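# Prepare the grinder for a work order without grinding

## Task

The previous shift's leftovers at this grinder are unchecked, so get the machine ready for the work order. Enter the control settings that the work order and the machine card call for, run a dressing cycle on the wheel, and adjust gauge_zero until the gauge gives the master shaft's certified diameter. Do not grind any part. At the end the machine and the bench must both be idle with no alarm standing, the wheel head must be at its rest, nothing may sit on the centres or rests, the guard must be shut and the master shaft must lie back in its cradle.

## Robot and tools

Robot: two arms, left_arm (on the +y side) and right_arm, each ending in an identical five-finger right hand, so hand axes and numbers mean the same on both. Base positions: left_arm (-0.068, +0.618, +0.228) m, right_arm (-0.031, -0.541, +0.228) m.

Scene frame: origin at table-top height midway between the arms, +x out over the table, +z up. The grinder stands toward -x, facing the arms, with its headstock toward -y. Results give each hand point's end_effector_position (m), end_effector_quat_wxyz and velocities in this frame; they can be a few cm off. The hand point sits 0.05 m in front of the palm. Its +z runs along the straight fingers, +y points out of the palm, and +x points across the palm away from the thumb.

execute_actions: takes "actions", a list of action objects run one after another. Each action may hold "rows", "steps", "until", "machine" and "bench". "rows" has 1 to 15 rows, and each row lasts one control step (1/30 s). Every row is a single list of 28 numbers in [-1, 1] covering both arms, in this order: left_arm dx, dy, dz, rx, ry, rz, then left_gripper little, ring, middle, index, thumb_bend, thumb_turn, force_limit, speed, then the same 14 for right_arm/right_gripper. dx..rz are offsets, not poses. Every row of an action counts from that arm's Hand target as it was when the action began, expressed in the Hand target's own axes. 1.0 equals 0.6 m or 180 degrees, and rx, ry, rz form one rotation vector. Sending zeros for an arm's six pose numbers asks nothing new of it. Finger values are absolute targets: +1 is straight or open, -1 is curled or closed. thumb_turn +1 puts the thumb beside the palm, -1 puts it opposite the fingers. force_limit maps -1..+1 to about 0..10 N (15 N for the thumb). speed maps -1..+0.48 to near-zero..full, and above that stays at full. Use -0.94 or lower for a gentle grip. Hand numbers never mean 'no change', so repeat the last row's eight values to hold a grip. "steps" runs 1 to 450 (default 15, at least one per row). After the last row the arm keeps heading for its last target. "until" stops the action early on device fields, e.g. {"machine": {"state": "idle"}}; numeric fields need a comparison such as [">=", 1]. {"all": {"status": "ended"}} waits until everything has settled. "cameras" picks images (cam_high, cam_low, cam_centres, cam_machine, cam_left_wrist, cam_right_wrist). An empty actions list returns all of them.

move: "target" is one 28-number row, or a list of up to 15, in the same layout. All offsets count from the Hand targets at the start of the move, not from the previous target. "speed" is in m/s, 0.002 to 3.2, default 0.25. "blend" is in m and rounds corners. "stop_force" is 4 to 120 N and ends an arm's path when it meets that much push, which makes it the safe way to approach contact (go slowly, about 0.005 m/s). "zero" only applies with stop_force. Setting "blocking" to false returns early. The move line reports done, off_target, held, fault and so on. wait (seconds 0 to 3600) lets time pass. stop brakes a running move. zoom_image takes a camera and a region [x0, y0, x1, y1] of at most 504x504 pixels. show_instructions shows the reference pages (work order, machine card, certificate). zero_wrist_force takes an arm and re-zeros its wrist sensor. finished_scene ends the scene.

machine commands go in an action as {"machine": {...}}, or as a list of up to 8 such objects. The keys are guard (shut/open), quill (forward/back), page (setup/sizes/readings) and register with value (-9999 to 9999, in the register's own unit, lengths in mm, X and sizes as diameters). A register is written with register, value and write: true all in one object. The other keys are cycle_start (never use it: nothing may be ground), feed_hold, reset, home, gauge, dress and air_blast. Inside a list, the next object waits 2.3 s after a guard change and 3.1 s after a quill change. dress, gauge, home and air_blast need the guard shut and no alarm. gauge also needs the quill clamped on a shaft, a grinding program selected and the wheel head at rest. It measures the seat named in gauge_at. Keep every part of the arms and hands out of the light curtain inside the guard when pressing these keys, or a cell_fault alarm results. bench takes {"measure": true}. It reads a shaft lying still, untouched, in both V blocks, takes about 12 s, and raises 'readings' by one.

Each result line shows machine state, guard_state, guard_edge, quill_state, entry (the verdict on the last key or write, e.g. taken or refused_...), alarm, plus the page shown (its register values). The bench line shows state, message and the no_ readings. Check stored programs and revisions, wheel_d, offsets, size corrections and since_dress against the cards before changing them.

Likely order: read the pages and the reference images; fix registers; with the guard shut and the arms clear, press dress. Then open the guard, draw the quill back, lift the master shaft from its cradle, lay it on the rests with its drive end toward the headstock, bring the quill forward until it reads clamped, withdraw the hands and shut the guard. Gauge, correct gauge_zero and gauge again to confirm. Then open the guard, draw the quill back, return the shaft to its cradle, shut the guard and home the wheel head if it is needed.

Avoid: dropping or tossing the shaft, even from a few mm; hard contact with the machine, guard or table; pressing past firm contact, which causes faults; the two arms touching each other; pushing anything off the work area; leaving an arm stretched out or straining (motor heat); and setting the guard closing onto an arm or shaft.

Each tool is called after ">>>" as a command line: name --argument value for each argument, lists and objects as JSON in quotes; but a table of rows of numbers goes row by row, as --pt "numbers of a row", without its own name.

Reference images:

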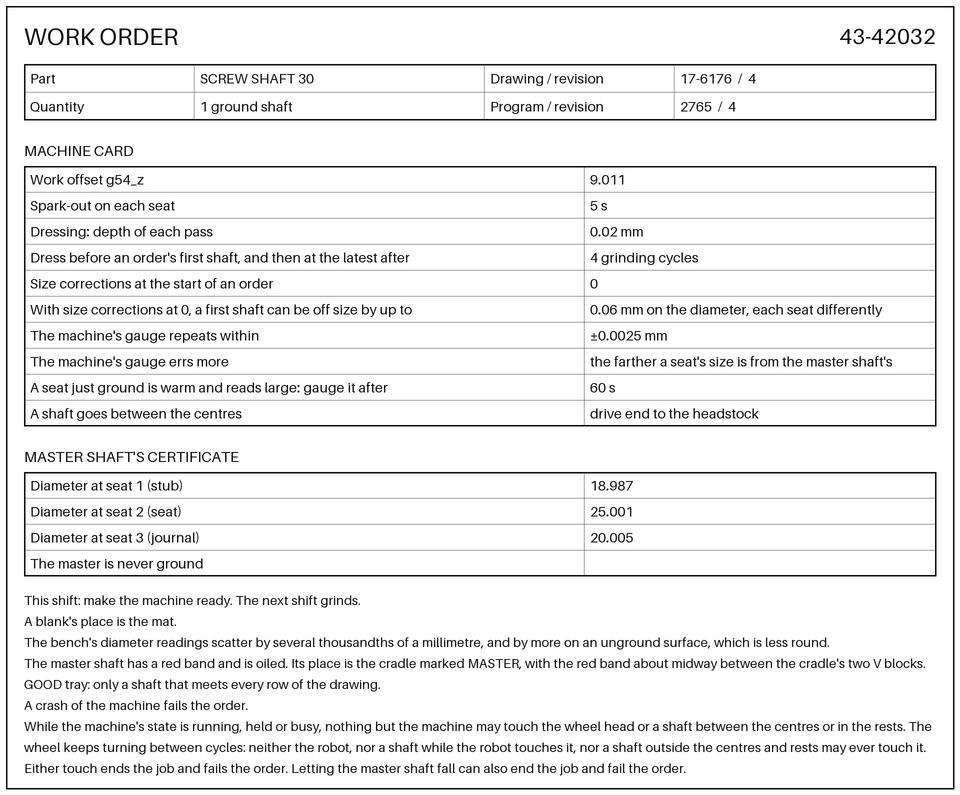

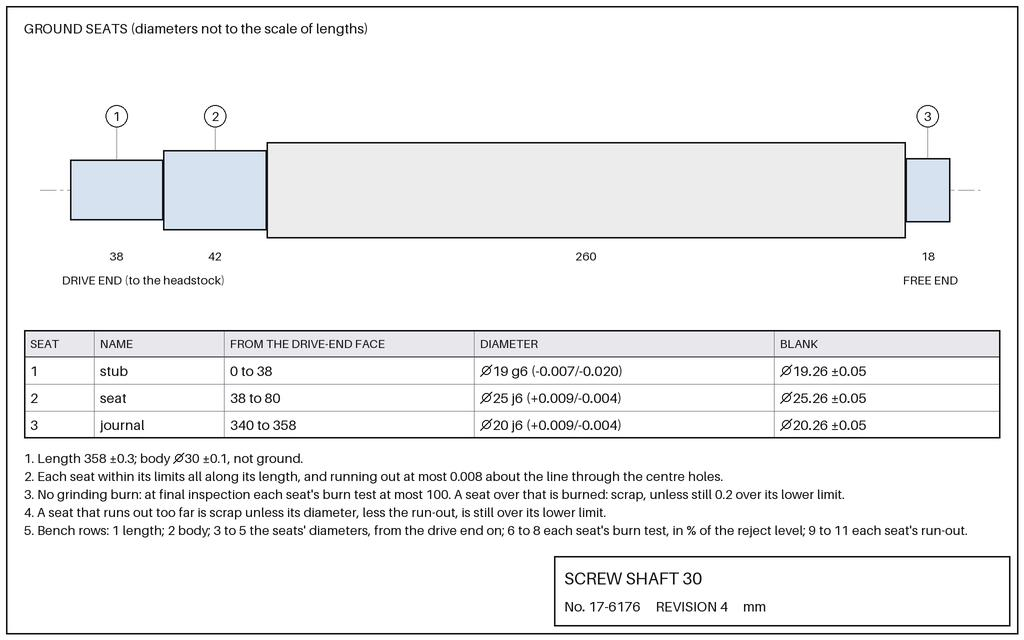

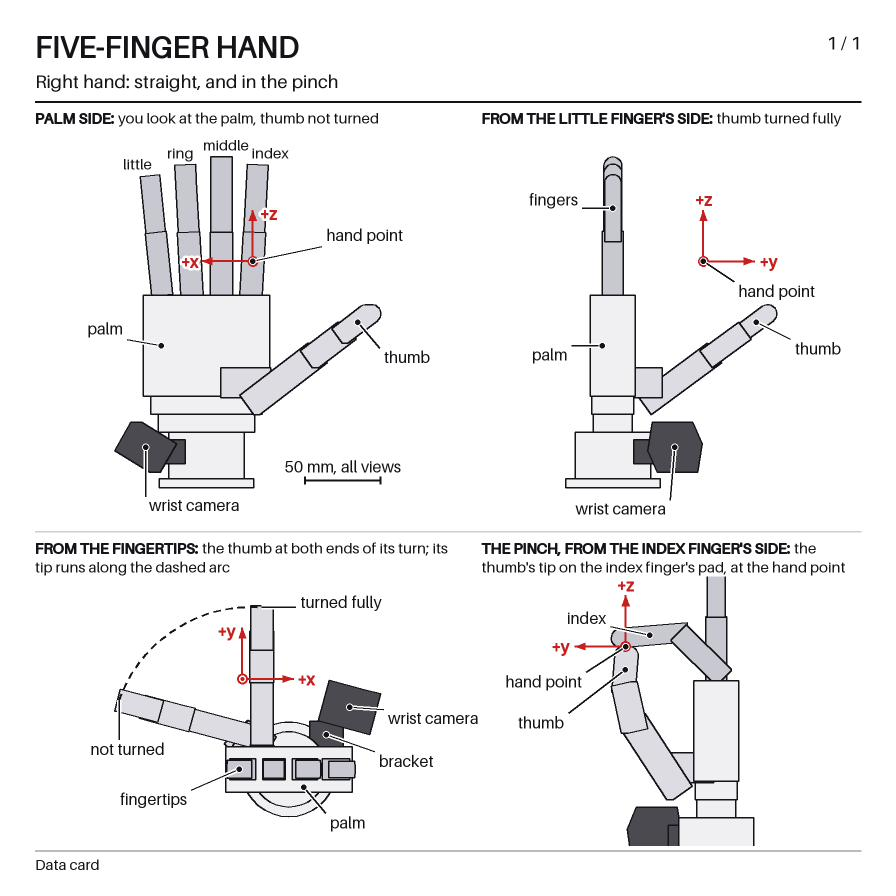

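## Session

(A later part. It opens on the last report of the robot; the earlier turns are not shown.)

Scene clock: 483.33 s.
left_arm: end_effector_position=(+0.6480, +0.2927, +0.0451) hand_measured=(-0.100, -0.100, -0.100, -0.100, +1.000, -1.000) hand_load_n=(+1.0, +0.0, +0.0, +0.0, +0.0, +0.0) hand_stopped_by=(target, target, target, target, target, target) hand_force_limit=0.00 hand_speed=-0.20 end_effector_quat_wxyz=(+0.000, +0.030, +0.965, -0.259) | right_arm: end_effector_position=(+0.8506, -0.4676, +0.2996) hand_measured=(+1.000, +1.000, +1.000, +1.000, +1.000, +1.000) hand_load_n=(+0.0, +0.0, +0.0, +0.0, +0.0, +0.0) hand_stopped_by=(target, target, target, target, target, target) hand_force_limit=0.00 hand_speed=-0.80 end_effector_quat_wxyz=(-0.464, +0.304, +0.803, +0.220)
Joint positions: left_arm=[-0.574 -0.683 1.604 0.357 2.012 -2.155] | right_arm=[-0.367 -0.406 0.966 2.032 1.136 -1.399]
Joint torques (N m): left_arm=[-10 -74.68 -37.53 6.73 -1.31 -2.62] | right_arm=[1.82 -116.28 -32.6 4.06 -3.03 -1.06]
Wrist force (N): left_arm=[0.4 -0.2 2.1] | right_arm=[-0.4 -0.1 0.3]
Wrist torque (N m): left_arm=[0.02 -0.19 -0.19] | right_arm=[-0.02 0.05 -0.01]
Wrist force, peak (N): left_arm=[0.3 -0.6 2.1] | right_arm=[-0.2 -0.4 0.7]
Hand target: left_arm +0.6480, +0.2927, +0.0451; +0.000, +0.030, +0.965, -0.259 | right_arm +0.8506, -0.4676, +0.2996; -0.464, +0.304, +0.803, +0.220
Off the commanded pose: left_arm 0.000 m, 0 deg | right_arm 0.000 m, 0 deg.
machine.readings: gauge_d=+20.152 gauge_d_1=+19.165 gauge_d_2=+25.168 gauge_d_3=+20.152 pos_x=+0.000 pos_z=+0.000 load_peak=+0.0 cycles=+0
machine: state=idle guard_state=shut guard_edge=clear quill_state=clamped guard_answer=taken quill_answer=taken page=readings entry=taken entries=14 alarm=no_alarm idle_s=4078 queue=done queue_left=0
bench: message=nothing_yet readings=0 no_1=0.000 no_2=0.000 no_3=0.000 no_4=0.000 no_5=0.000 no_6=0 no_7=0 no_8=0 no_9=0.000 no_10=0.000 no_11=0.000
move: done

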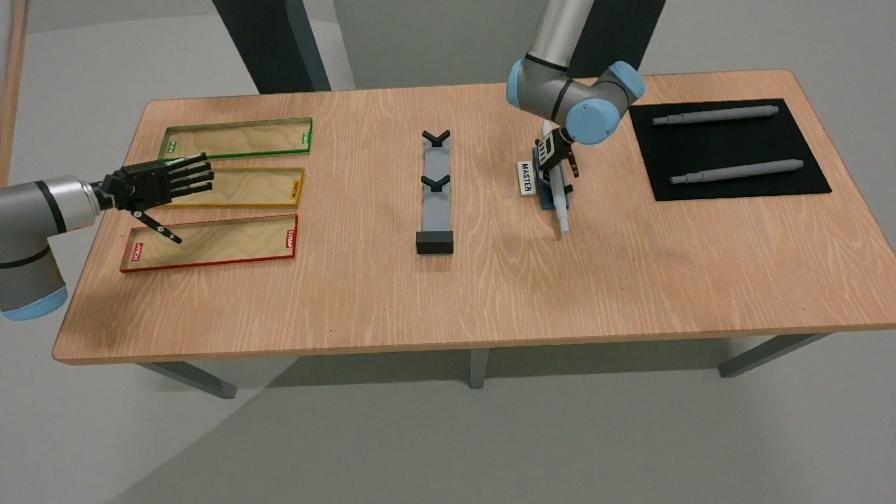

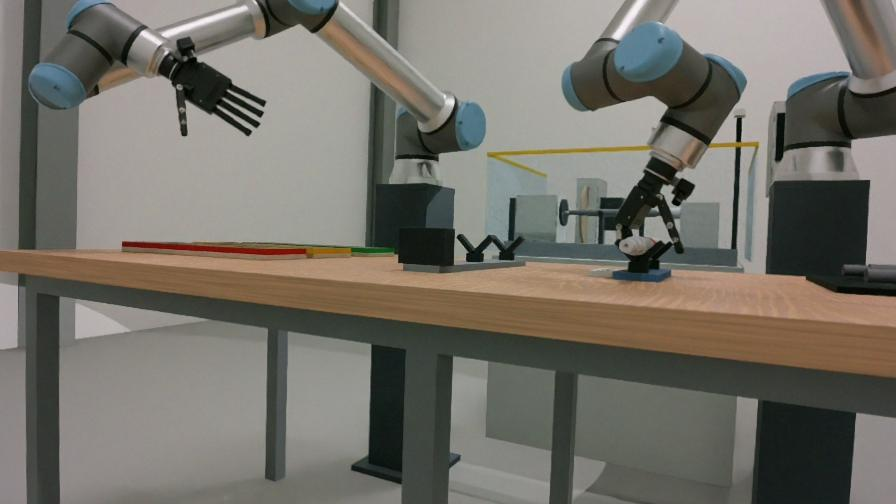

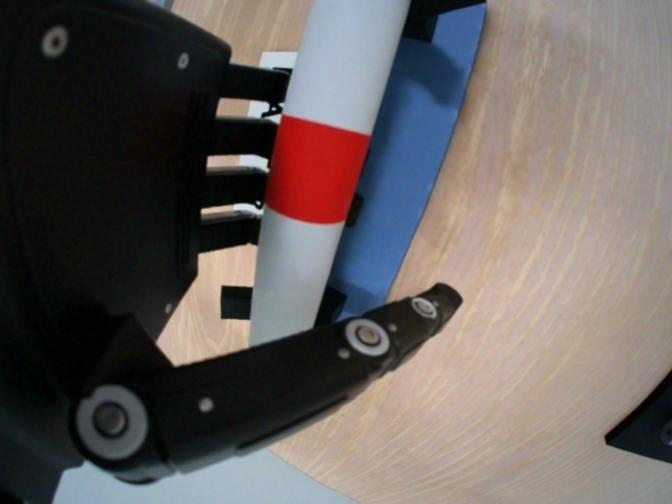

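>>> move --target '[0,0,0,0,0,0, -0.2,-0.2,-0.2,-0.2,1,-1,-0.4,-0.8, 0,0,0,0,0,0, 1,1,1,1,1,1,0,-0.8]' --speed 0.02 --cameras '["cam_low", "cam_left_wrist"]'

>>> zoom_image --camera "cam_low" --region '[605, 195, 685, 285]'

Scene clock: 492.93 s.
left_arm: end_effector_position=(+0.6480, +0.2927, +0.0451) hand_measured=(-0.116, -0.116, -0.134, -0.134, +1.000, -1.000) hand_load_n=(+1.0, +0.5, +3.0, +3.0, +0.0, +0.0) hand_stopped_by=(force, force, force, force, target, target) hand_force_limit=-0.40 hand_speed=-0.80 end_effector_quat_wxyz=(+0.000, +0.030, +0.965, -0.259) | right_arm: end_effector_position=(+0.8506, -0.4676, +0.2996) hand_measured=(+1.000, +1.000, +1.000, +1.000, +1.000, +1.000) hand_load_n=(+0.0, +0.0, +0.0, +0.0, +0.0, +0.0) hand_stopped_by=(target, target, target, target, target, target) hand_force_limit=0.00 hand_speed=-0.80 end_effector_quat_wxyz=(-0.464, +0.304, +0.803, +0.220)
Joint positions: left_arm=[-0.574 -0.683 1.604 0.357 2.012 -2.155] | right_arm=[-0.367 -0.406 0.966 2.032 1.136 -1.399]
Joint torques (N m): left_arm=[-0.6 -73.05 -35.7 5.05 -2.02 -2.08] | right_arm=[1.61 -116.57 -32.93 4.3 -3.06 -1.05]
Wrist force (N): left_arm=[-0.2 -0.7 11.9] | right_arm=[-0.1 -0.1 0.3]
Wrist torque (N m): left_arm=[-0.10 -0.33 -0.19] | right_arm=[-0.02 0.01 0.00]
Wrist force, peak (N): left_arm=[-0.2 -0.7 11.9] | right_arm=[-0.5 -0.3 0.6]
Hand target: left_arm +0.6480, +0.2927, +0.0451; +0.000, +0.030, +0.965, -0.259 | right_arm +0.8506, -0.4676, +0.2996; -0.464, +0.304, +0.803, +0.220
Off the commanded pose: left_arm 0.000 m, 0 deg | right_arm 0.000 m, 0 deg.
machine.readings: gauge_d=+20.152 gauge_d_1=+19.165 gauge_d_2=+25.168 gauge_d_3=+20.152 pos_x=+0.000 pos_z=+0.000 load_peak=+0.0 cycles=+0
machine: state=idle guard_state=shut guard_edge=clear quill_state=clamped guard_answer=taken quill_answer=taken page=readings entry=taken entries=14 alarm=no_alarm idle_s=4088 queue=done queue_left=0
bench: message=nothing_yet readings=0 no_1=0.000 no_2=0.000 no_3=0.000 no_4=0.000 no_5=0.000 no_6=0 no_7=0 no_8=0 no_9=0.000 no_10=0.000 no_11=0.000
move: done

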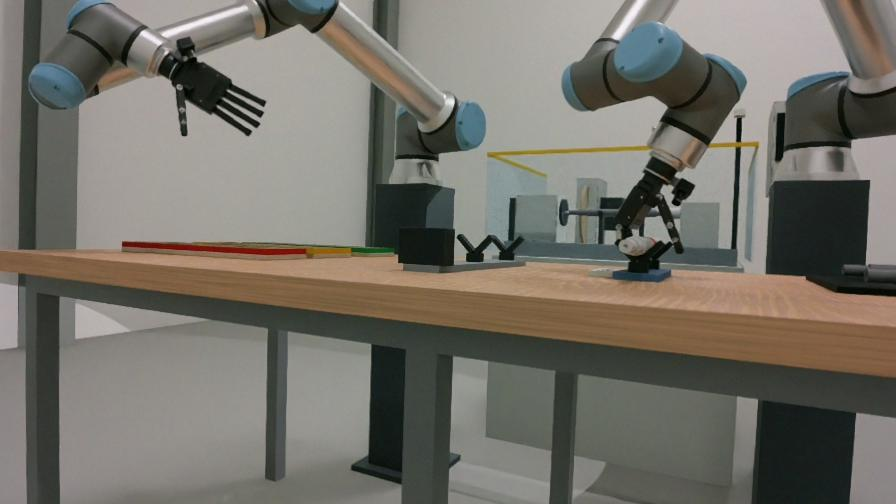

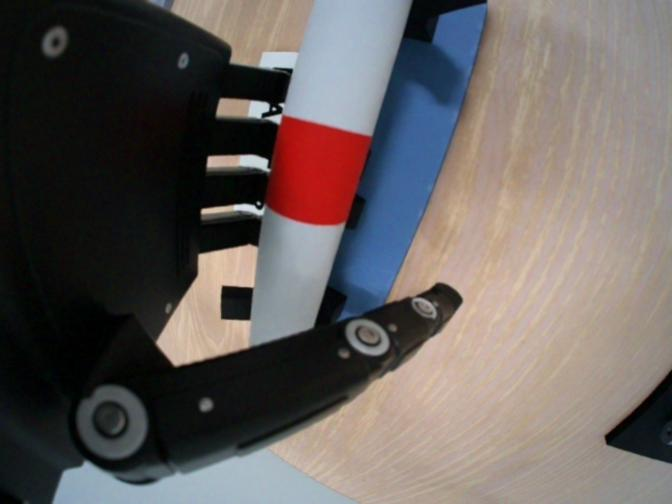

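Scaled by 5.600 from the camera's image (finer frame: 1280x720).

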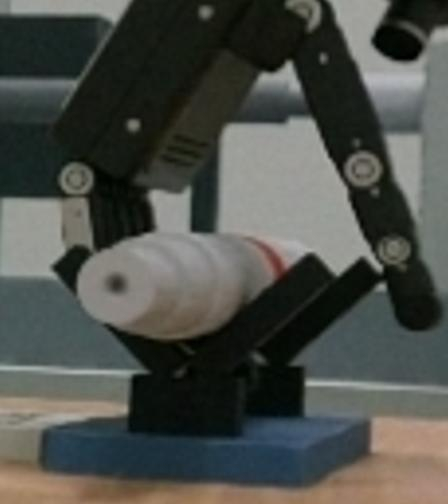

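>>> move --pt "0.00006 0.00208 0.0036 0 0 0 -0.1 -0.1 -0.1 -0.1 1 -1 -0.4 -0.8 0 0 0 0 0 0 1 1 1 1 1 1 0 -0.8" --pt "0.00006 0.00208 0.0036 0 0 0 -0.24 -0.24 -0.24 -0.24 1 -1 -0.4 -0.8 0 0 0 0 0 0 1 1 1 1 1 1 0 -0.8" --pt "0.00014 0.00458 0.00792 0 0 0 -0.24 -0.24 -0.24 -0.24 1 -1 -0.4 -0.8 0 0 0 0 0 0 1 1 1 1 1 1 0 -0.8" --pt "0.00014 0.00458 0.00792 0 0 0 -0.32 -0.32 -0.32 -0.32 1 -1 -0.4 -0.8 0 0 0 0 0 0 1 1 1 1 1 1 0 -0.8" --speed 0.02 --cameras '["cam_low", "cam_left_wrist"]'

>>> zoom_image --camera "cam_low" --region '[605, 195, 685, 285]'

Scene clock: 530.47 s.
left_arm: end_effector_position=(+0.6480, +0.2927, +0.0395) hand_measured=(-0.242, -0.242, -0.242, -0.242, +1.000, -1.000) hand_load_n=(+1.0, +2.5, +1.5, +3.5, +0.0, +0.0) hand_stopped_by=(force, force, force, force, target, target) hand_force_limit=-0.40 hand_speed=-0.80 end_effector_quat_wxyz=(+0.000, +0.030, +0.965, -0.259) | right_arm: end_effector_position=(+0.8506, -0.4676, +0.2996) hand_measured=(+1.000, +1.000, +1.000, +1.000, +1.000, +1.000) hand_load_n=(+0.0, -0.5, +0.0, +0.0, +0.0, +0.0) hand_stopped_by=(target, target, target, target, target, target) hand_force_limit=0.00 hand_speed=-0.80 end_effector_quat_wxyz=(-0.464, +0.304, +0.803, +0.220)
Joint positions: left_arm=[-0.574 -0.676 1.603 0.351 2.012 -2.155] | right_arm=[-0.367 -0.406 0.966 2.032 1.136 -1.399]
Joint torques (N m): left_arm=[-6.51 -101.22 -29.71 7.86 -0.51 -1.02] | right_arm=[0.72 -116.8 -32.63 3.99 -2.95 -1.3]
Wrist force (N): left_arm=[0.0 0.9 13.4] | right_arm=[-0.1 -0.4 0.4]
Wrist torque (N m): left_arm=[-0.11 -0.36 -0.16] | right_arm=[-0.07 0.02 -0.01]
Wrist force, peak (N): left_arm=[0.8 0.6 14.8] | right_arm=[-0.3 -0.5 0.5]
Hand target: left_arm +0.6480, +0.2927, +0.0396; +0.000, +0.030, +0.965, -0.259 | right_arm +0.8506, -0.4676, +0.2996; -0.464, +0.304, +0.803, +0.220
Off the commanded pose: left_arm 0.000 m, 0 deg | right_arm 0.000 m, 0 deg.
machine.readings: gauge_d=+20.152 gauge_d_1=+19.165 gauge_d_2=+25.168 gauge_d_3=+20.152 pos_x=+0.000 pos_z=+0.000 load_peak=+0.0 cycles=+0
machine: state=idle guard_state=shut guard_edge=clear quill_state=clamped guard_answer=taken quill_answer=taken page=readings entry=taken entries=14 alarm=no_alarm idle_s=4125 queue=done queue_left=0
bench: message=nothing_yet readings=0 no_1=0.000 no_2=0.000 no_3=0.000 no_4=0.000 no_5=0.000 no_6=0 no_7=0 no_8=0 no_9=0.000 no_10=0.000 no_11=0.000
move: done

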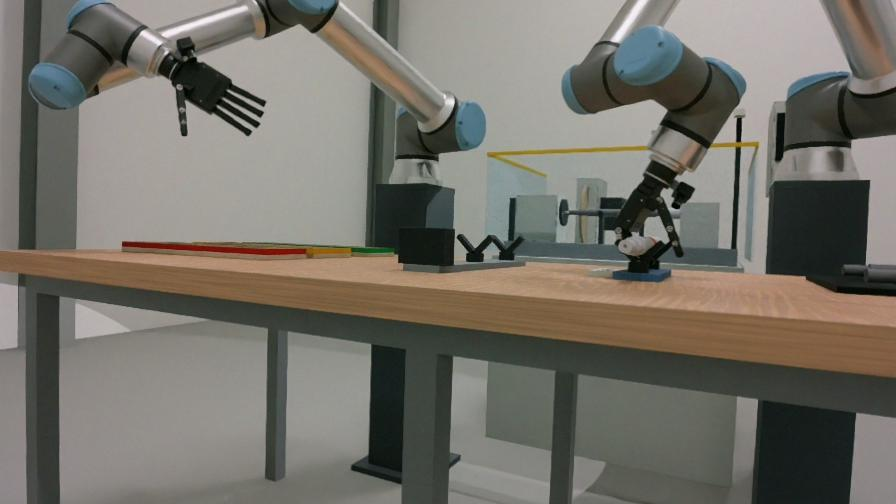

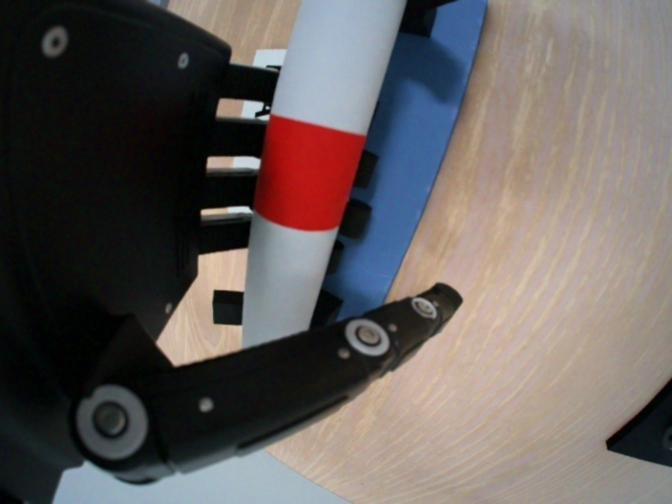

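Scaled by 5.600 from the camera's image (finer frame: 1280x720).

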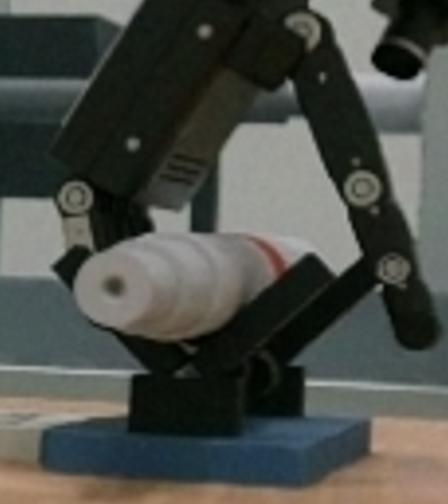

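>>> move --pt "0.00009 0.00292 0.00504 0 0 0 -0.22 -0.22 -0.22 -0.22 1 -1 -0.4 -0.8 0 0 0 0 0 0 1 1 1 1 1 1 0 -0.8" --pt "0.00009 0.00292 0.00504 0 0 0 -0.34 -0.34 -0.34 -0.34 1 -1 -0.4 -0.8 0 0 0 0 0 0 1 1 1 1 1 1 0 -0.8" --pt "0.00018 0.00583 0.01008 0 0 0 -0.34 -0.34 -0.34 -0.34 1 -1 -0.4 -0.8 0 0 0 0 0 0 1 1 1 1 1 1 0 -0.8" --pt "0.00018 0.00583 0.01008 0 0 0 -0.44 -0.44 -0.44 -0.44 1 -1 -0.4 -0.8 0 0 0 0 0 0 1 1 1 1 1 1 0 -0.8" --speed 0.02 --cameras '["cam_low", "cam_left_wrist"]'

>>> zoom_image --camera "cam_low" --region '[605, 195, 685, 285]'

Scene clock: 546.17 s.
left_arm: end_effector_position=(+0.6480, +0.2927, +0.0326) hand_measured=(-0.392, -0.382, -0.382, -0.382, +1.000, -1.000) hand_load_n=(+1.5, +1.5, +1.5, +4.5, +0.0, +0.0) hand_stopped_by=(force, force, force, force, target, target) hand_force_limit=-0.40 hand_speed=-0.80 end_effector_quat_wxyz=(+0.000, +0.030, +0.965, -0.259) | right_arm: end_effector_position=(+0.8506, -0.4676, +0.2996) hand_measured=(+1.000, +1.000, +1.000, +1.000, +1.000, +1.000) hand_load_n=(+0.0, +0.0, +0.0, +0.0, +0.0, +0.0) hand_stopped_by=(target, target, target, target, target, target) hand_force_limit=0.00 hand_speed=-0.80 end_effector_quat_wxyz=(-0.464, +0.304, +0.803, +0.220)
Joint positions: left_arm=[-0.574 -0.666 1.601 0.344 2.012 -2.155] | right_arm=[-0.367 -0.406 0.966 2.032 1.136 -1.399]
Joint torques (N m): left_arm=[-4.3 -101.83 -27.82 7.95 2.75 3.32] | right_arm=[2.47 -116 -33.14 4.38 -3 -1.22]
Wrist force (N): left_arm=[0.2 3.5 13.7] | right_arm=[-0.2 -0.2 0.4]
Wrist torque (N m): left_arm=[-0.14 -0.39 -0.10] | right_arm=[-0.04 0.01 0.00]
Wrist force, peak (N): left_arm=[0.5 2.0 15.4] | right_arm=[-0.2 -0.3 0.7]
Hand target: left_arm +0.6480, +0.2927, +0.0326; +0.000, +0.030, +0.965, -0.259 | right_arm +0.8506, -0.4676, +0.2996; -0.464, +0.304, +0.803, +0.220
Off the commanded pose: left_arm 0.000 m, 0 deg | right_arm 0.000 m, 0 deg.
machine.readings: gauge_d=+20.152 gauge_d_1=+19.165 gauge_d_2=+25.168 gauge_d_3=+20.152 pos_x=+0.000 pos_z=+0.000 load_peak=+0.0 cycles=+0
machine: state=idle guard_state=shut guard_edge=clear quill_state=clamped guard_answer=taken quill_answer=taken page=readings entry=taken entries=14 alarm=no_alarm idle_s=4141 queue=done queue_left=0
bench: message=nothing_yet readings=0 no_1=0.000 no_2=0.000 no_3=0.000 no_4=0.000 no_5=0.000 no_6=0 no_7=0 no_8=0 no_9=0.000 no_10=0.000 no_11=0.000
move: done

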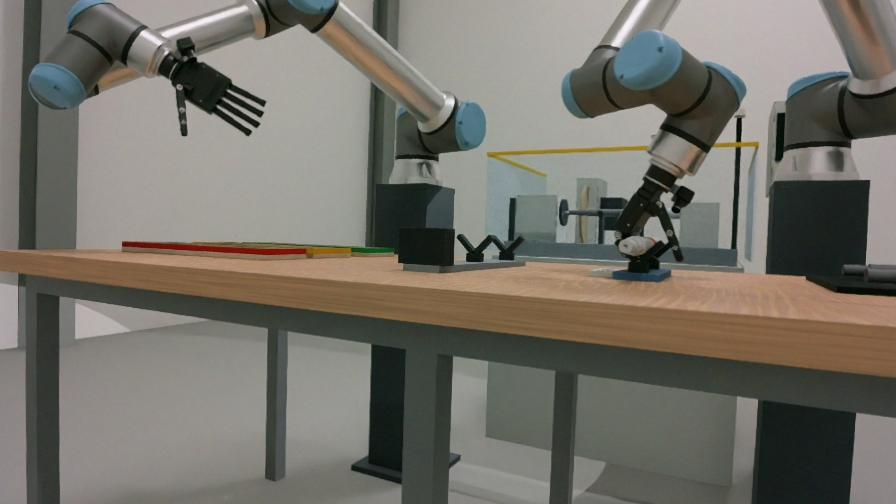

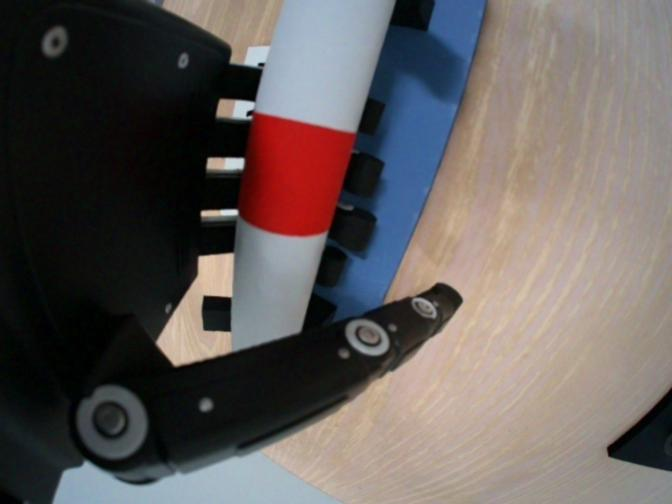

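Scaled by 5.600 from the camera's image (finer frame: 1280x720).

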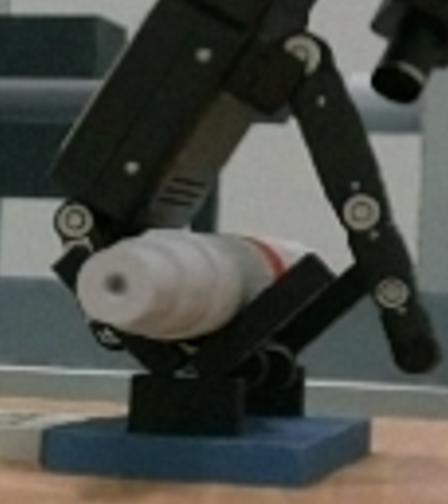

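>>> move --pt "0.00046 0.00826 0.001 0 0 0 -0.36 -0.36 -0.36 -0.36 1 -1 -0.4 -0.8 0 0 0 0 0 0 1 1 1 1 1 1 0 -0.8" --pt "0.00046 0.00826 0.001 0 0 0 -0.52 -0.52 -0.52 -0.52 1 -1 -0.4 -0.8 0 0 0 0 0 0 1 1 1 1 1 1 0 -0.8" --speed 0.02 --cameras '["cam_low", "cam_left_wrist"]'

>>> zoom_image --camera "cam_low" --region '[605, 195, 685, 285]'

Scene clock: 557.93 s.
left_arm: end_effector_position=(+0.6479, +0.2967, +0.0295) hand_measured=(-0.504, -0.450, -0.450, -0.432, +1.000, -1.000) hand_load_n=(+5.0, +0.0, +0.5, +0.5, +0.0, +0.0) hand_stopped_by=(force, force, force, force, target, target) hand_force_limit=-0.40 hand_speed=-0.80 end_effector_quat_wxyz=(-0.001, +0.030, +0.965, -0.259) | right_arm: end_effector_position=(+0.8506, -0.4676, +0.2996) hand_measured=(+1.000, +1.000, +1.000, +1.000, +1.000, +1.000) hand_load_n=(+0.0, +0.0, +0.0, +0.0, +0.0, +0.0) hand_stopped_by=(target, target, target, target, target, target) hand_force_limit=0.00 hand_speed=-0.80 end_effector_quat_wxyz=(-0.464, +0.304, +0.803, +0.220)
Joint positions: left_arm=[-0.569 -0.663 1.604 0.341 2.013 -2.15] | right_arm=[-0.367 -0.406 0.966 2.032 1.136 -1.399]
Joint torques (N m): left_arm=[-9.59 -84.34 -35.97 7.65 0.23 -2.54] | right_arm=[1.62 -116.81 -32.97 4.19 -2.92 -1.18]
Wrist force (N): left_arm=[0.5 5.0 9.8] | right_arm=[0.0 -0.2 0.4]
Wrist torque (N m): left_arm=[-0.03 -0.65 0.11] | right_arm=[-0.04 -0.01 0.01]
Wrist force, peak (N): left_arm=[0.9 5.6 15.8] | right_arm=[-0.4 -0.4 0.7]
Hand target: left_arm +0.6480, +0.2967, +0.0296; +0.000, +0.030, +0.965, -0.259 | right_arm +0.8506, -0.4676, +0.2996; -0.464, +0.304, +0.803, +0.220
Off the commanded pose: left_arm 0.000 m, 0 deg | right_arm 0.000 m, 0 deg.
machine.readings: gauge_d=+20.152 gauge_d_1=+19.165 gauge_d_2=+25.168 gauge_d_3=+20.152 pos_x=+0.000 pos_z=+0.000 load_peak=+0.0 cycles=+0
machine: state=idle guard_state=shut guard_edge=clear quill_state=clamped guard_answer=taken quill_answer=taken page=readings entry=taken entries=14 alarm=no_alarm idle_s=4152 queue=done queue_left=0
bench: message=nothing_yet readings=0 no_1=0.000 no_2=0.000 no_3=0.000 no_4=0.000 no_5=0.000 no_6=0 no_7=0 no_8=0 no_9=0.000 no_10=0.000 no_11=0.000
move: done

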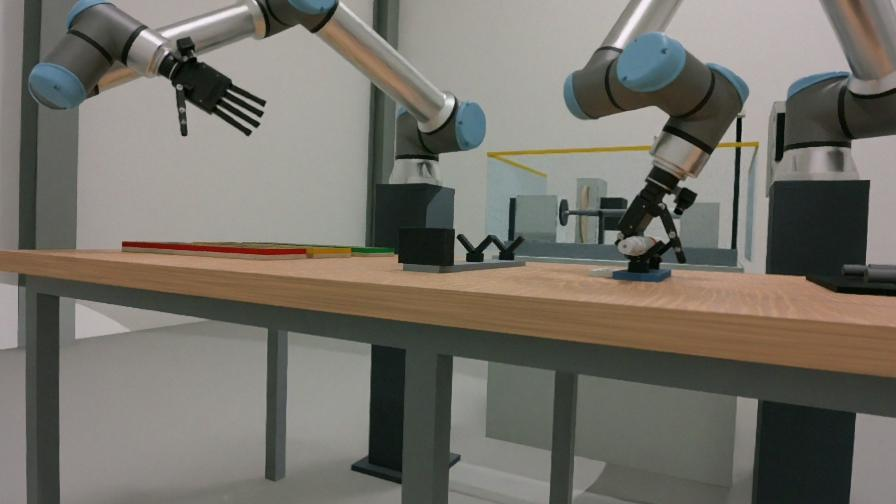

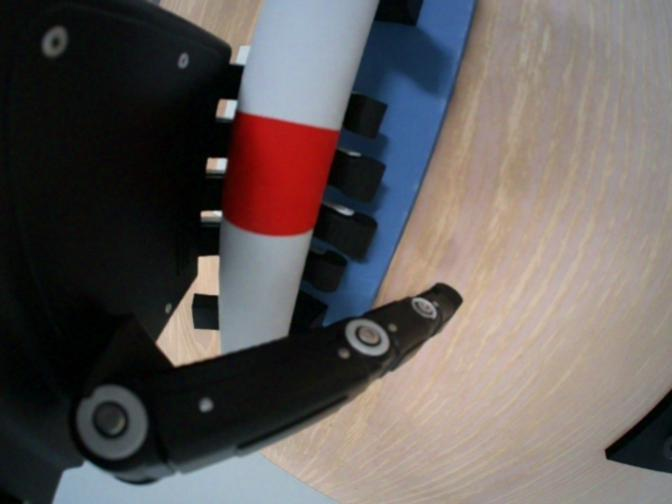

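Scaled by 5.600 from the camera's image (finer frame: 1280x720).

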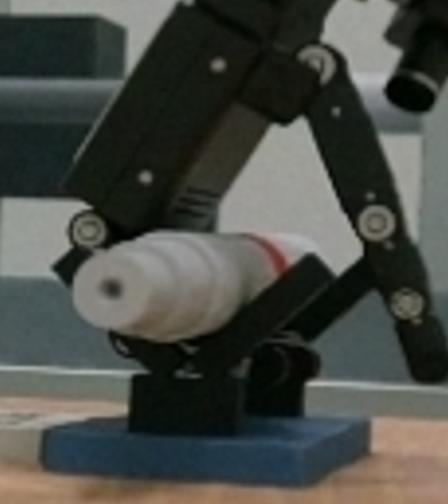

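>>> move --target '[0,0,0,0,0,0, -0.52,-0.52,-0.52,-0.52,-0.4,-1,-0.5,-0.8, 0,0,0,0,0,0, 1,1,1,1,1,1,0,-0.8]' --speed 0.02 --cameras '["cam_low", "cam_left_wrist"]'

>>> zoom_image --camera "cam_low" --region '[605, 195, 685, 285]'

Scene clock: 570.03 s.
left_arm: end_effector_position=(+0.6480, +0.2967, +0.0296) hand_measured=(-0.504, -0.450, -0.450, -0.432, +0.432, -1.000) hand_load_n=(+5.0, +0.0, +1.0, +0.5, +4.0, +0.5) hand_stopped_by=(force, force, force, force, force, target) hand_force_limit=-0.50 hand_speed=-0.80 end_effector_quat_wxyz=(+0.000, +0.030, +0.965, -0.259) | right_arm: end_effector_position=(+0.8506, -0.4676, +0.2996) hand_measured=(+1.000, +1.000, +1.000, +1.000, +1.000, +1.000) hand_load_n=(+0.0, +0.0, +0.0, +0.0, +0.0, +0.0) hand_stopped_by=(target, target, target, target, target, target) hand_force_limit=0.00 hand_speed=-0.80 end_effector_quat_wxyz=(-0.464, +0.304, +0.803, +0.220)
Joint positions: left_arm=[-0.569 -0.664 1.604 0.341 2.013 -2.15] | right_arm=[-0.367 -0.406 0.966 2.032 1.136 -1.399]
Joint torques (N m): left_arm=[-10.43 -101.82 -39.39 1.62 -0.24 -1.9] | right_arm=[1.68 -116.75 -33.2 4 -2.97 -1.27]
Wrist force (N): left_arm=[1.0 4.8 9.5] | right_arm=[-0.2 0.1 0.4]
Wrist torque (N m): left_arm=[-0.10 -0.62 0.11] | right_arm=[0.00 0.02 0.00]
Wrist force, peak (N): left_arm=[1.4 5.0 10.4] | right_arm=[-0.3 -0.3 0.8]
Hand target: left_arm +0.6480, +0.2967, +0.0296; +0.000, +0.030, +0.965, -0.259 | right_arm +0.8506, -0.4676, +0.2996; -0.464, +0.304, +0.803, +0.220
Off the commanded pose: left_arm 0.000 m, 0 deg | right_arm 0.000 m, 0 deg.
machine.readings: gauge_d=+20.152 gauge_d_1=+19.165 gauge_d_2=+25.168 gauge_d_3=+20.152 pos_x=+0.000 pos_z=+0.000 load_peak=+0.0 cycles=+0
machine: state=idle guard_state=shut guard_edge=clear quill_state=clamped guard_answer=taken quill_answer=taken page=readings entry=taken entries=14 alarm=no_alarm idle_s=4164 queue=done queue_left=0
bench: message=nothing_yet readings=0 no_1=0.000 no_2=0.000 no_3=0.000 no_4=0.000 no_5=0.000 no_6=0 no_7=0 no_8=0 no_9=0.000 no_10=0.000 no_11=0.000
move: done

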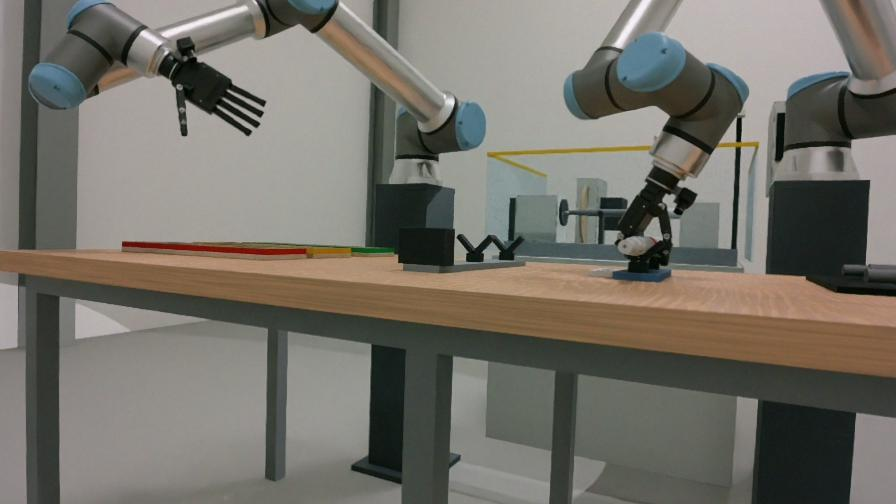

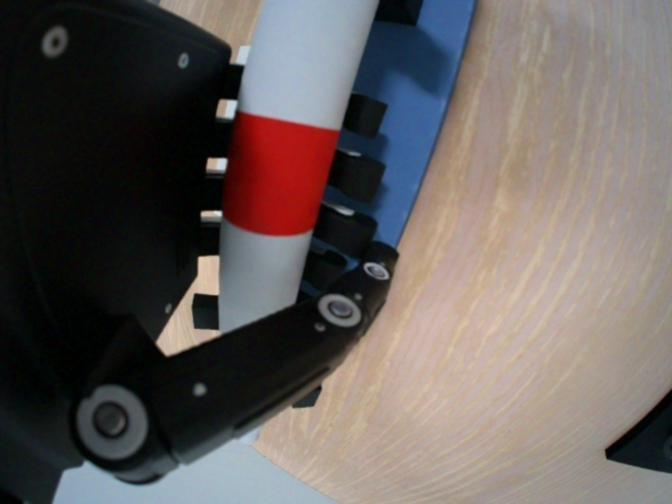

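Scaled by 5.600 from the camera's image (finer frame: 1280x720).

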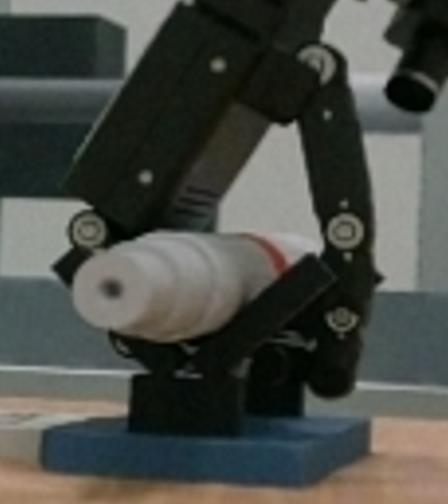

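>>> move --pt "0.0004 0.00765 0.00327 0 0 0 -0.42 -0.42 -0.42 -0.42 0.75 -1 -0.4 -0.8 0 0 0 0 0 0 1 1 1 1 1 1 0 -0.8" --pt "0.0004 0.00765 0.00327 0 0 0 -0.7 -0.7 -0.7 -0.7 0.75 -1 -0.3 -0.8 0 0 0 0 0 0 1 1 1 1 1 1 0 -0.8" --speed 0.02 --cameras '["cam_low", "cam_left_wrist"]'

>>> zoom_image --camera "cam_low" --region '[605, 195, 685, 285]'

Scene clock: 619.00 s.
left_arm: end_effector_position=(+0.6479, +0.2997, +0.0256) hand_measured=(-0.638, -0.584, -0.564, -0.528, +0.750, -1.000) hand_load_n=(+5.0, +0.0, +0.5, +0.0, +0.0, +0.0) hand_stopped_by=(force, force, force, force, target, target) hand_force_limit=-0.30 hand_speed=-0.80 end_effector_quat_wxyz=(+0.000, +0.030, +0.965, -0.259) | right_arm: end_effector_position=(+0.8506, -0.4676, +0.2996) hand_measured=(+1.000, +1.000, +1.000, +1.000, +1.000, +1.000) hand_load_n=(+0.0, +0.0, +0.0, +0.0, +0.0, +0.0) hand_stopped_by=(target, target, target, target, target, target) hand_force_limit=0.00 hand_speed=-0.80 end_effector_quat_wxyz=(-0.464, +0.304, +0.803, +0.220)
Joint positions: left_arm=[-0.566 -0.659 1.605 0.336 2.014 -2.147] | right_arm=[-0.367 -0.406 0.966 2.032 1.136 -1.399]
Joint torques (N m): left_arm=[-1.98 -97.41 -23.3 6.15 1.01 -2.45] | right_arm=[1.29 -116.56 -33 4.17 -2.93 -1.21]
Wrist force (N): left_arm=[0.4 5.0 9.7] | right_arm=[-0.2 0.0 0.6]
Wrist torque (N m): left_arm=[-0.12 -0.62 0.10] | right_arm=[-0.03 0.01 0.00]
Wrist force, peak (N): left_arm=[0.6 7.7 13.6] | right_arm=[0.0 -0.6 0.8]
Hand target: left_arm +0.6480, +0.2997, +0.0256; +0.000, +0.030, +0.965, -0.259 | right_arm +0.8506, -0.4676, +0.2996; -0.464, +0.304, +0.803, +0.220
Off the commanded pose: left_arm 0.000 m, 0 deg | right_arm 0.000 m, 0 deg.
machine.readings: gauge_d=+20.152 gauge_d_1=+19.165 gauge_d_2=+25.168 gauge_d_3=+20.152 pos_x=+0.000 pos_z=+0.000 load_peak=+0.0 cycles=+0
machine: state=idle guard_state=shut guard_edge=clear quill_state=clamped guard_answer=taken quill_answer=taken page=readings entry=taken entries=14 alarm=no_alarm idle_s=4213 queue=done queue_left=0
bench: message=nothing_yet readings=0 no_1=0.000 no_2=0.000 no_3=0.000 no_4=0.000 no_5=0.000 no_6=0 no_7=0 no_8=0 no_9=0.000 no_10=0.000 no_11=0.000
move: done

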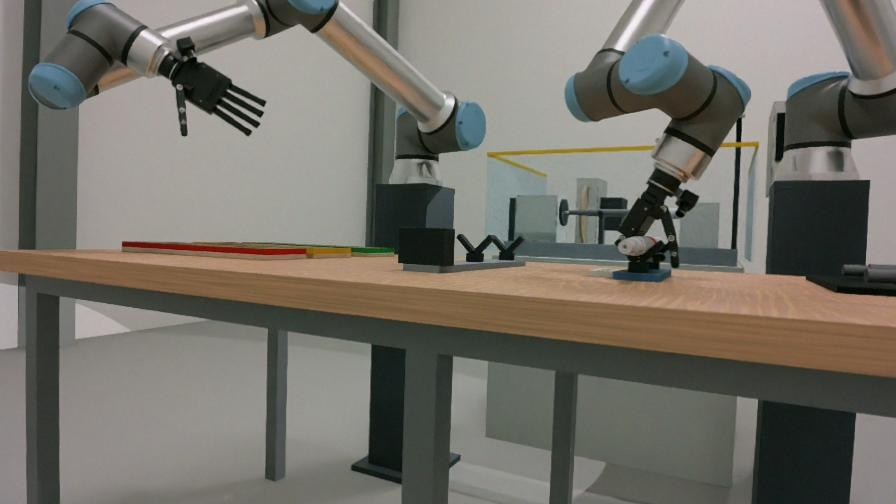

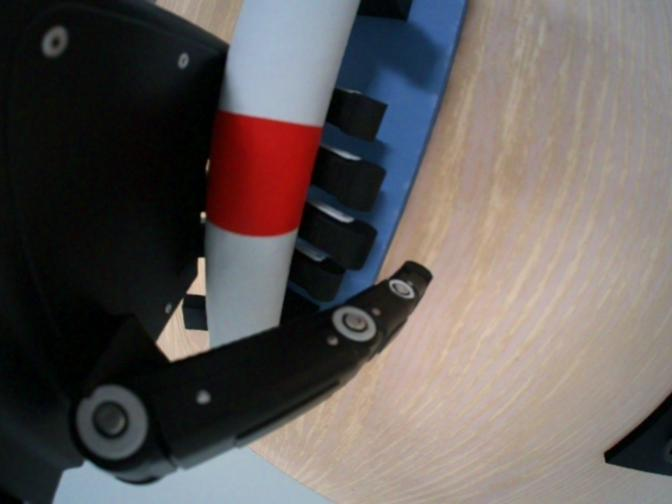

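Scaled by 5.600 from the camera's image (finer frame: 1280x720).

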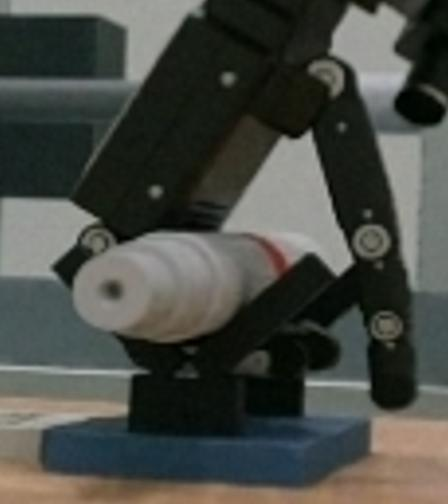

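>>> move --target '[-0.0004,-0.0125,-0.0216,0,0,0, -0.7,-0.7,-0.7,-0.7,0.75,-1,-0.3,-0.8, 0,0,0,0,0,0, 1,1,1,1,1,1,0,-0.8]' --speed 0.015 --cameras '["cam_low", "cam_left_wrist"]'

>>> zoom_image --camera "cam_low" --region '[605, 195, 685, 285]'

Scene clock: 636.90 s.
left_arm: end_effector_position=(+0.6480, +0.2997, +0.0407) hand_measured=(-0.638, -0.584, -0.564, -0.528, +0.750, -1.000) hand_load_n=(+2.0, +0.0, +3.0, +3.0, +0.0, +0.0) hand_stopped_by=(force, force, force, force, target, target) hand_force_limit=-0.30 hand_speed=-0.80 end_effector_quat_wxyz=(+0.000, +0.030, +0.965, -0.259) | right_arm: end_effector_position=(+0.8506, -0.4676, +0.2996) hand_measured=(+1.000, +1.000, +1.000, +1.000, +1.000, +1.000) hand_load_n=(+0.0, +0.0, +0.0, +0.0, +0.0, +0.0) hand_stopped_by=(target, target, target, target, target, target) hand_force_limit=0.00 hand_speed=-0.80 end_effector_quat_wxyz=(-0.464, +0.304, +0.803, +0.220)
Joint positions: left_arm=[-0.566 -0.679 1.608 0.353 2.014 -2.147] | right_arm=[-0.367 -0.406 0.966 2.032 1.136 -1.399]
Joint torques (N m): left_arm=[9.1 -85.02 -18.94 4.43 2.61 -2.3] | right_arm=[4.03 -117.64 -32.72 4.28 -2.92 -1.09]
Wrist force (N): left_arm=[0.6 7.8 15.2] | right_arm=[0.0 -0.1 0.3]
Wrist torque (N m): left_arm=[-0.22 -0.39 -0.03] | right_arm=[-0.02 -0.01 0.01]
Wrist force, peak (N): left_arm=[0.8 7.8 15.6] | right_arm=[-0.1 0.0 0.9]
Hand target: left_arm +0.6480, +0.2997, +0.0406; +0.000, +0.030, +0.965, -0.259 | right_arm +0.8506, -0.4676, +0.2996; -0.464, +0.304, +0.803, +0.220
Off the commanded pose: left_arm 0.000 m, 0 deg | right_arm 0.000 m, 0 deg.
machine.readings: gauge_d=+20.152 gauge_d_1=+19.165 gauge_d_2=+25.168 gauge_d_3=+20.152 pos_x=+0.000 pos_z=+0.000 load_peak=+0.0 cycles=+0
machine: state=idle guard_state=shut guard_edge=clear quill_state=clamped guard_answer=taken quill_answer=taken page=readings entry=taken entries=14 alarm=no_alarm idle_s=4231 queue=done queue_left=0
bench: message=nothing_yet readings=0 no_1=0.000 no_2=0.000 no_3=0.000 no_4=0.000 no_5=0.000 no_6=0 no_7=0 no_8=0 no_9=0.000 no_10=0.000 no_11=0.000
move: done

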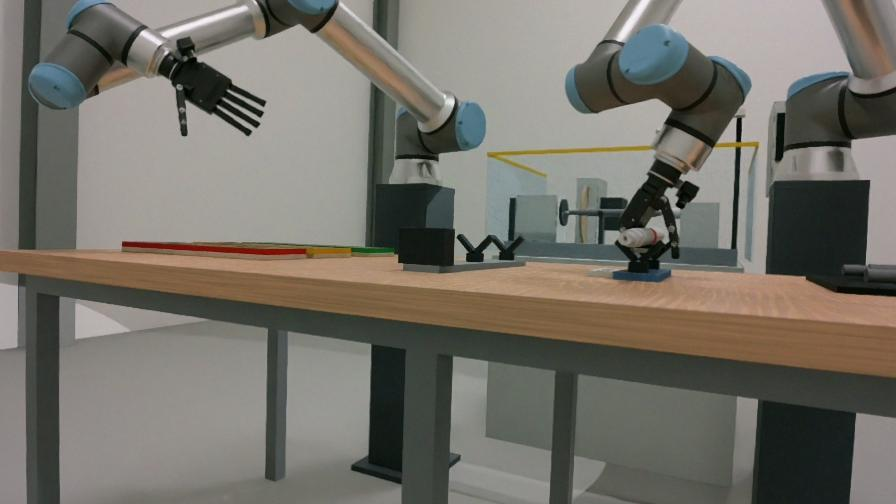

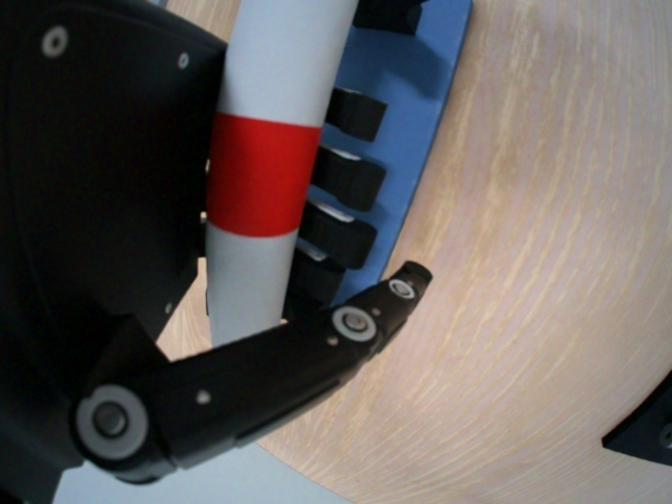

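Scaled by 5.600 from the camera's image (finer frame: 1280x720).

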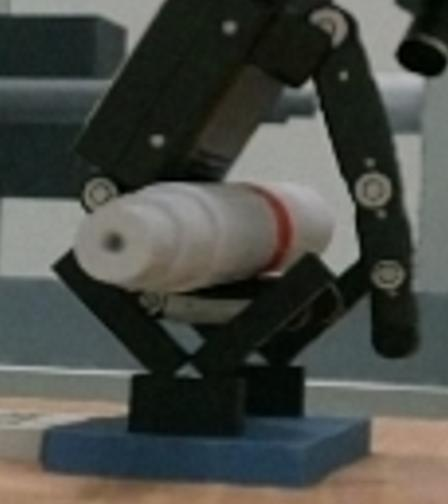

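>>> move --target '[0,0,0,0,0,0, -0.9,-0.9,-0.9,-0.9,0.75,-1,0.2,-0.8, 0,0,0,0,0,0, 1,1,1,1,1,1,0,-0.8]' --speed 0.015 --cameras '["cam_low", "cam_left_wrist"]'

>>> zoom_image --camera "cam_low" --region '[605, 195, 685, 285]'

Scene clock: 650.60 s.
left_arm: end_effector_position=(+0.6480, +0.2997, +0.0406) hand_measured=(-0.876, -0.840, -0.802, -0.728, +0.750, -1.000) hand_load_n=(+0.0, +4.5, +6.0, +2.0, +0.0, -0.5) hand_stopped_by=(force, force, force, force, target, target) hand_force_limit=0.20 hand_speed=-0.80 end_effector_quat_wxyz=(+0.000, +0.030, +0.965, -0.259) | right_arm: end_effector_position=(+0.8506, -0.4676, +0.2996) hand_measured=(+1.000, +1.000, +1.000, +1.000, +1.000, +1.000) hand_load_n=(+0.0, +0.0, +0.0, +0.0, +0.0, +0.0) hand_stopped_by=(target, target, target, target, target, target) hand_force_limit=0.00 hand_speed=-0.80 end_effector_quat_wxyz=(-0.464, +0.304, +0.803, +0.220)
Joint positions: left_arm=[-0.566 -0.679 1.608 0.353 2.014 -2.147] | right_arm=[-0.367 -0.406 0.966 2.032 1.136 -1.399]
Joint torques (N m): left_arm=[-7.37 -84.52 -38.31 2.72 1.33 -0.51] | right_arm=[2.3 -116.97 -33.16 4.25 -2.89 -1.22]
Wrist force (N): left_arm=[0.7 7.9 15.2] | right_arm=[0.0 -0.1 0.6]
Wrist torque (N m): left_arm=[-0.19 -0.40 -0.03] | right_arm=[-0.03 -0.02 0.01]
Wrist force, peak (N): left_arm=[0.7 8.2 15.9] | right_arm=[-0.1 -0.2 0.8]
Hand target: left_arm +0.6480, +0.2997, +0.0406; +0.000, +0.030, +0.965, -0.259 | right_arm +0.8506, -0.4676, +0.2996; -0.464, +0.304, +0.803, +0.220
Off the commanded pose: left_arm 0.000 m, 0 deg | right_arm 0.000 m, 0 deg.
machine.readings: gauge_d=+20.152 gauge_d_1=+19.165 gauge_d_2=+25.168 gauge_d_3=+20.152 pos_x=+0.000 pos_z=+0.000 load_peak=+0.0 cycles=+0
machine: state=idle guard_state=shut guard_edge=clear quill_state=clamped guard_answer=taken quill_answer=taken page=readings entry=taken entries=14 alarm=no_alarm idle_s=4244 queue=done queue_left=0
bench: message=nothing_yet readings=0 no_1=0.000 no_2=0.000 no_3=0.000 no_4=0.000 no_5=0.000 no_6=0 no_7=0 no_8=0 no_9=0.000 no_10=0.000 no_11=0.000
move: done

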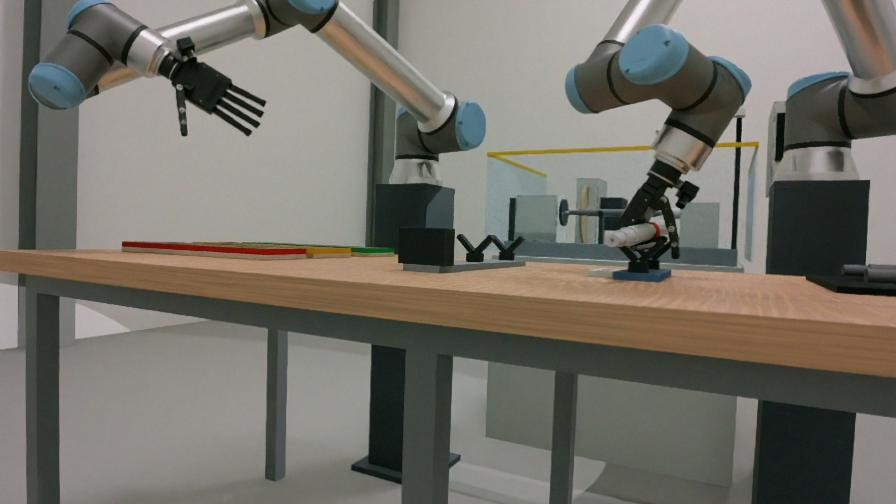

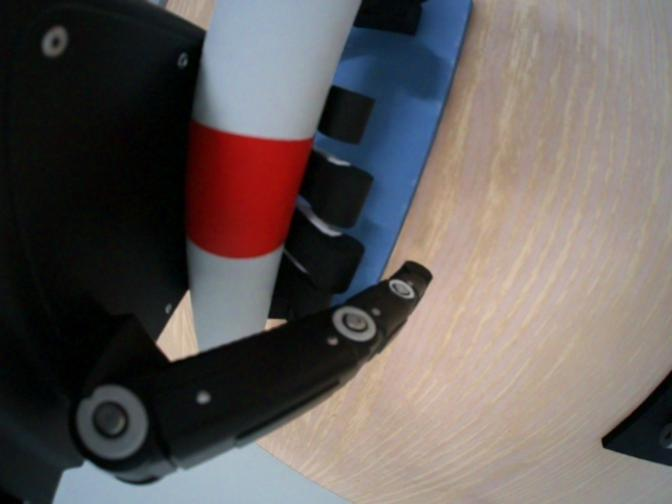

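Scaled by 5.600 from the camera's image (finer frame: 1280x720).

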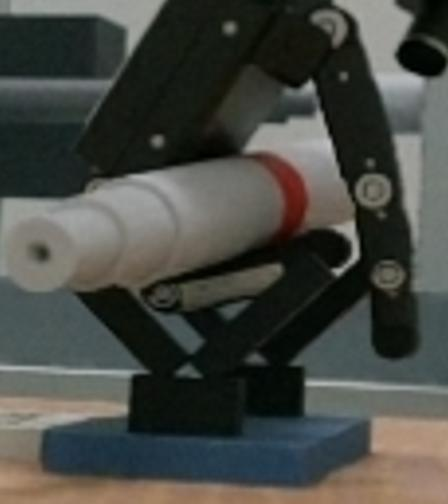

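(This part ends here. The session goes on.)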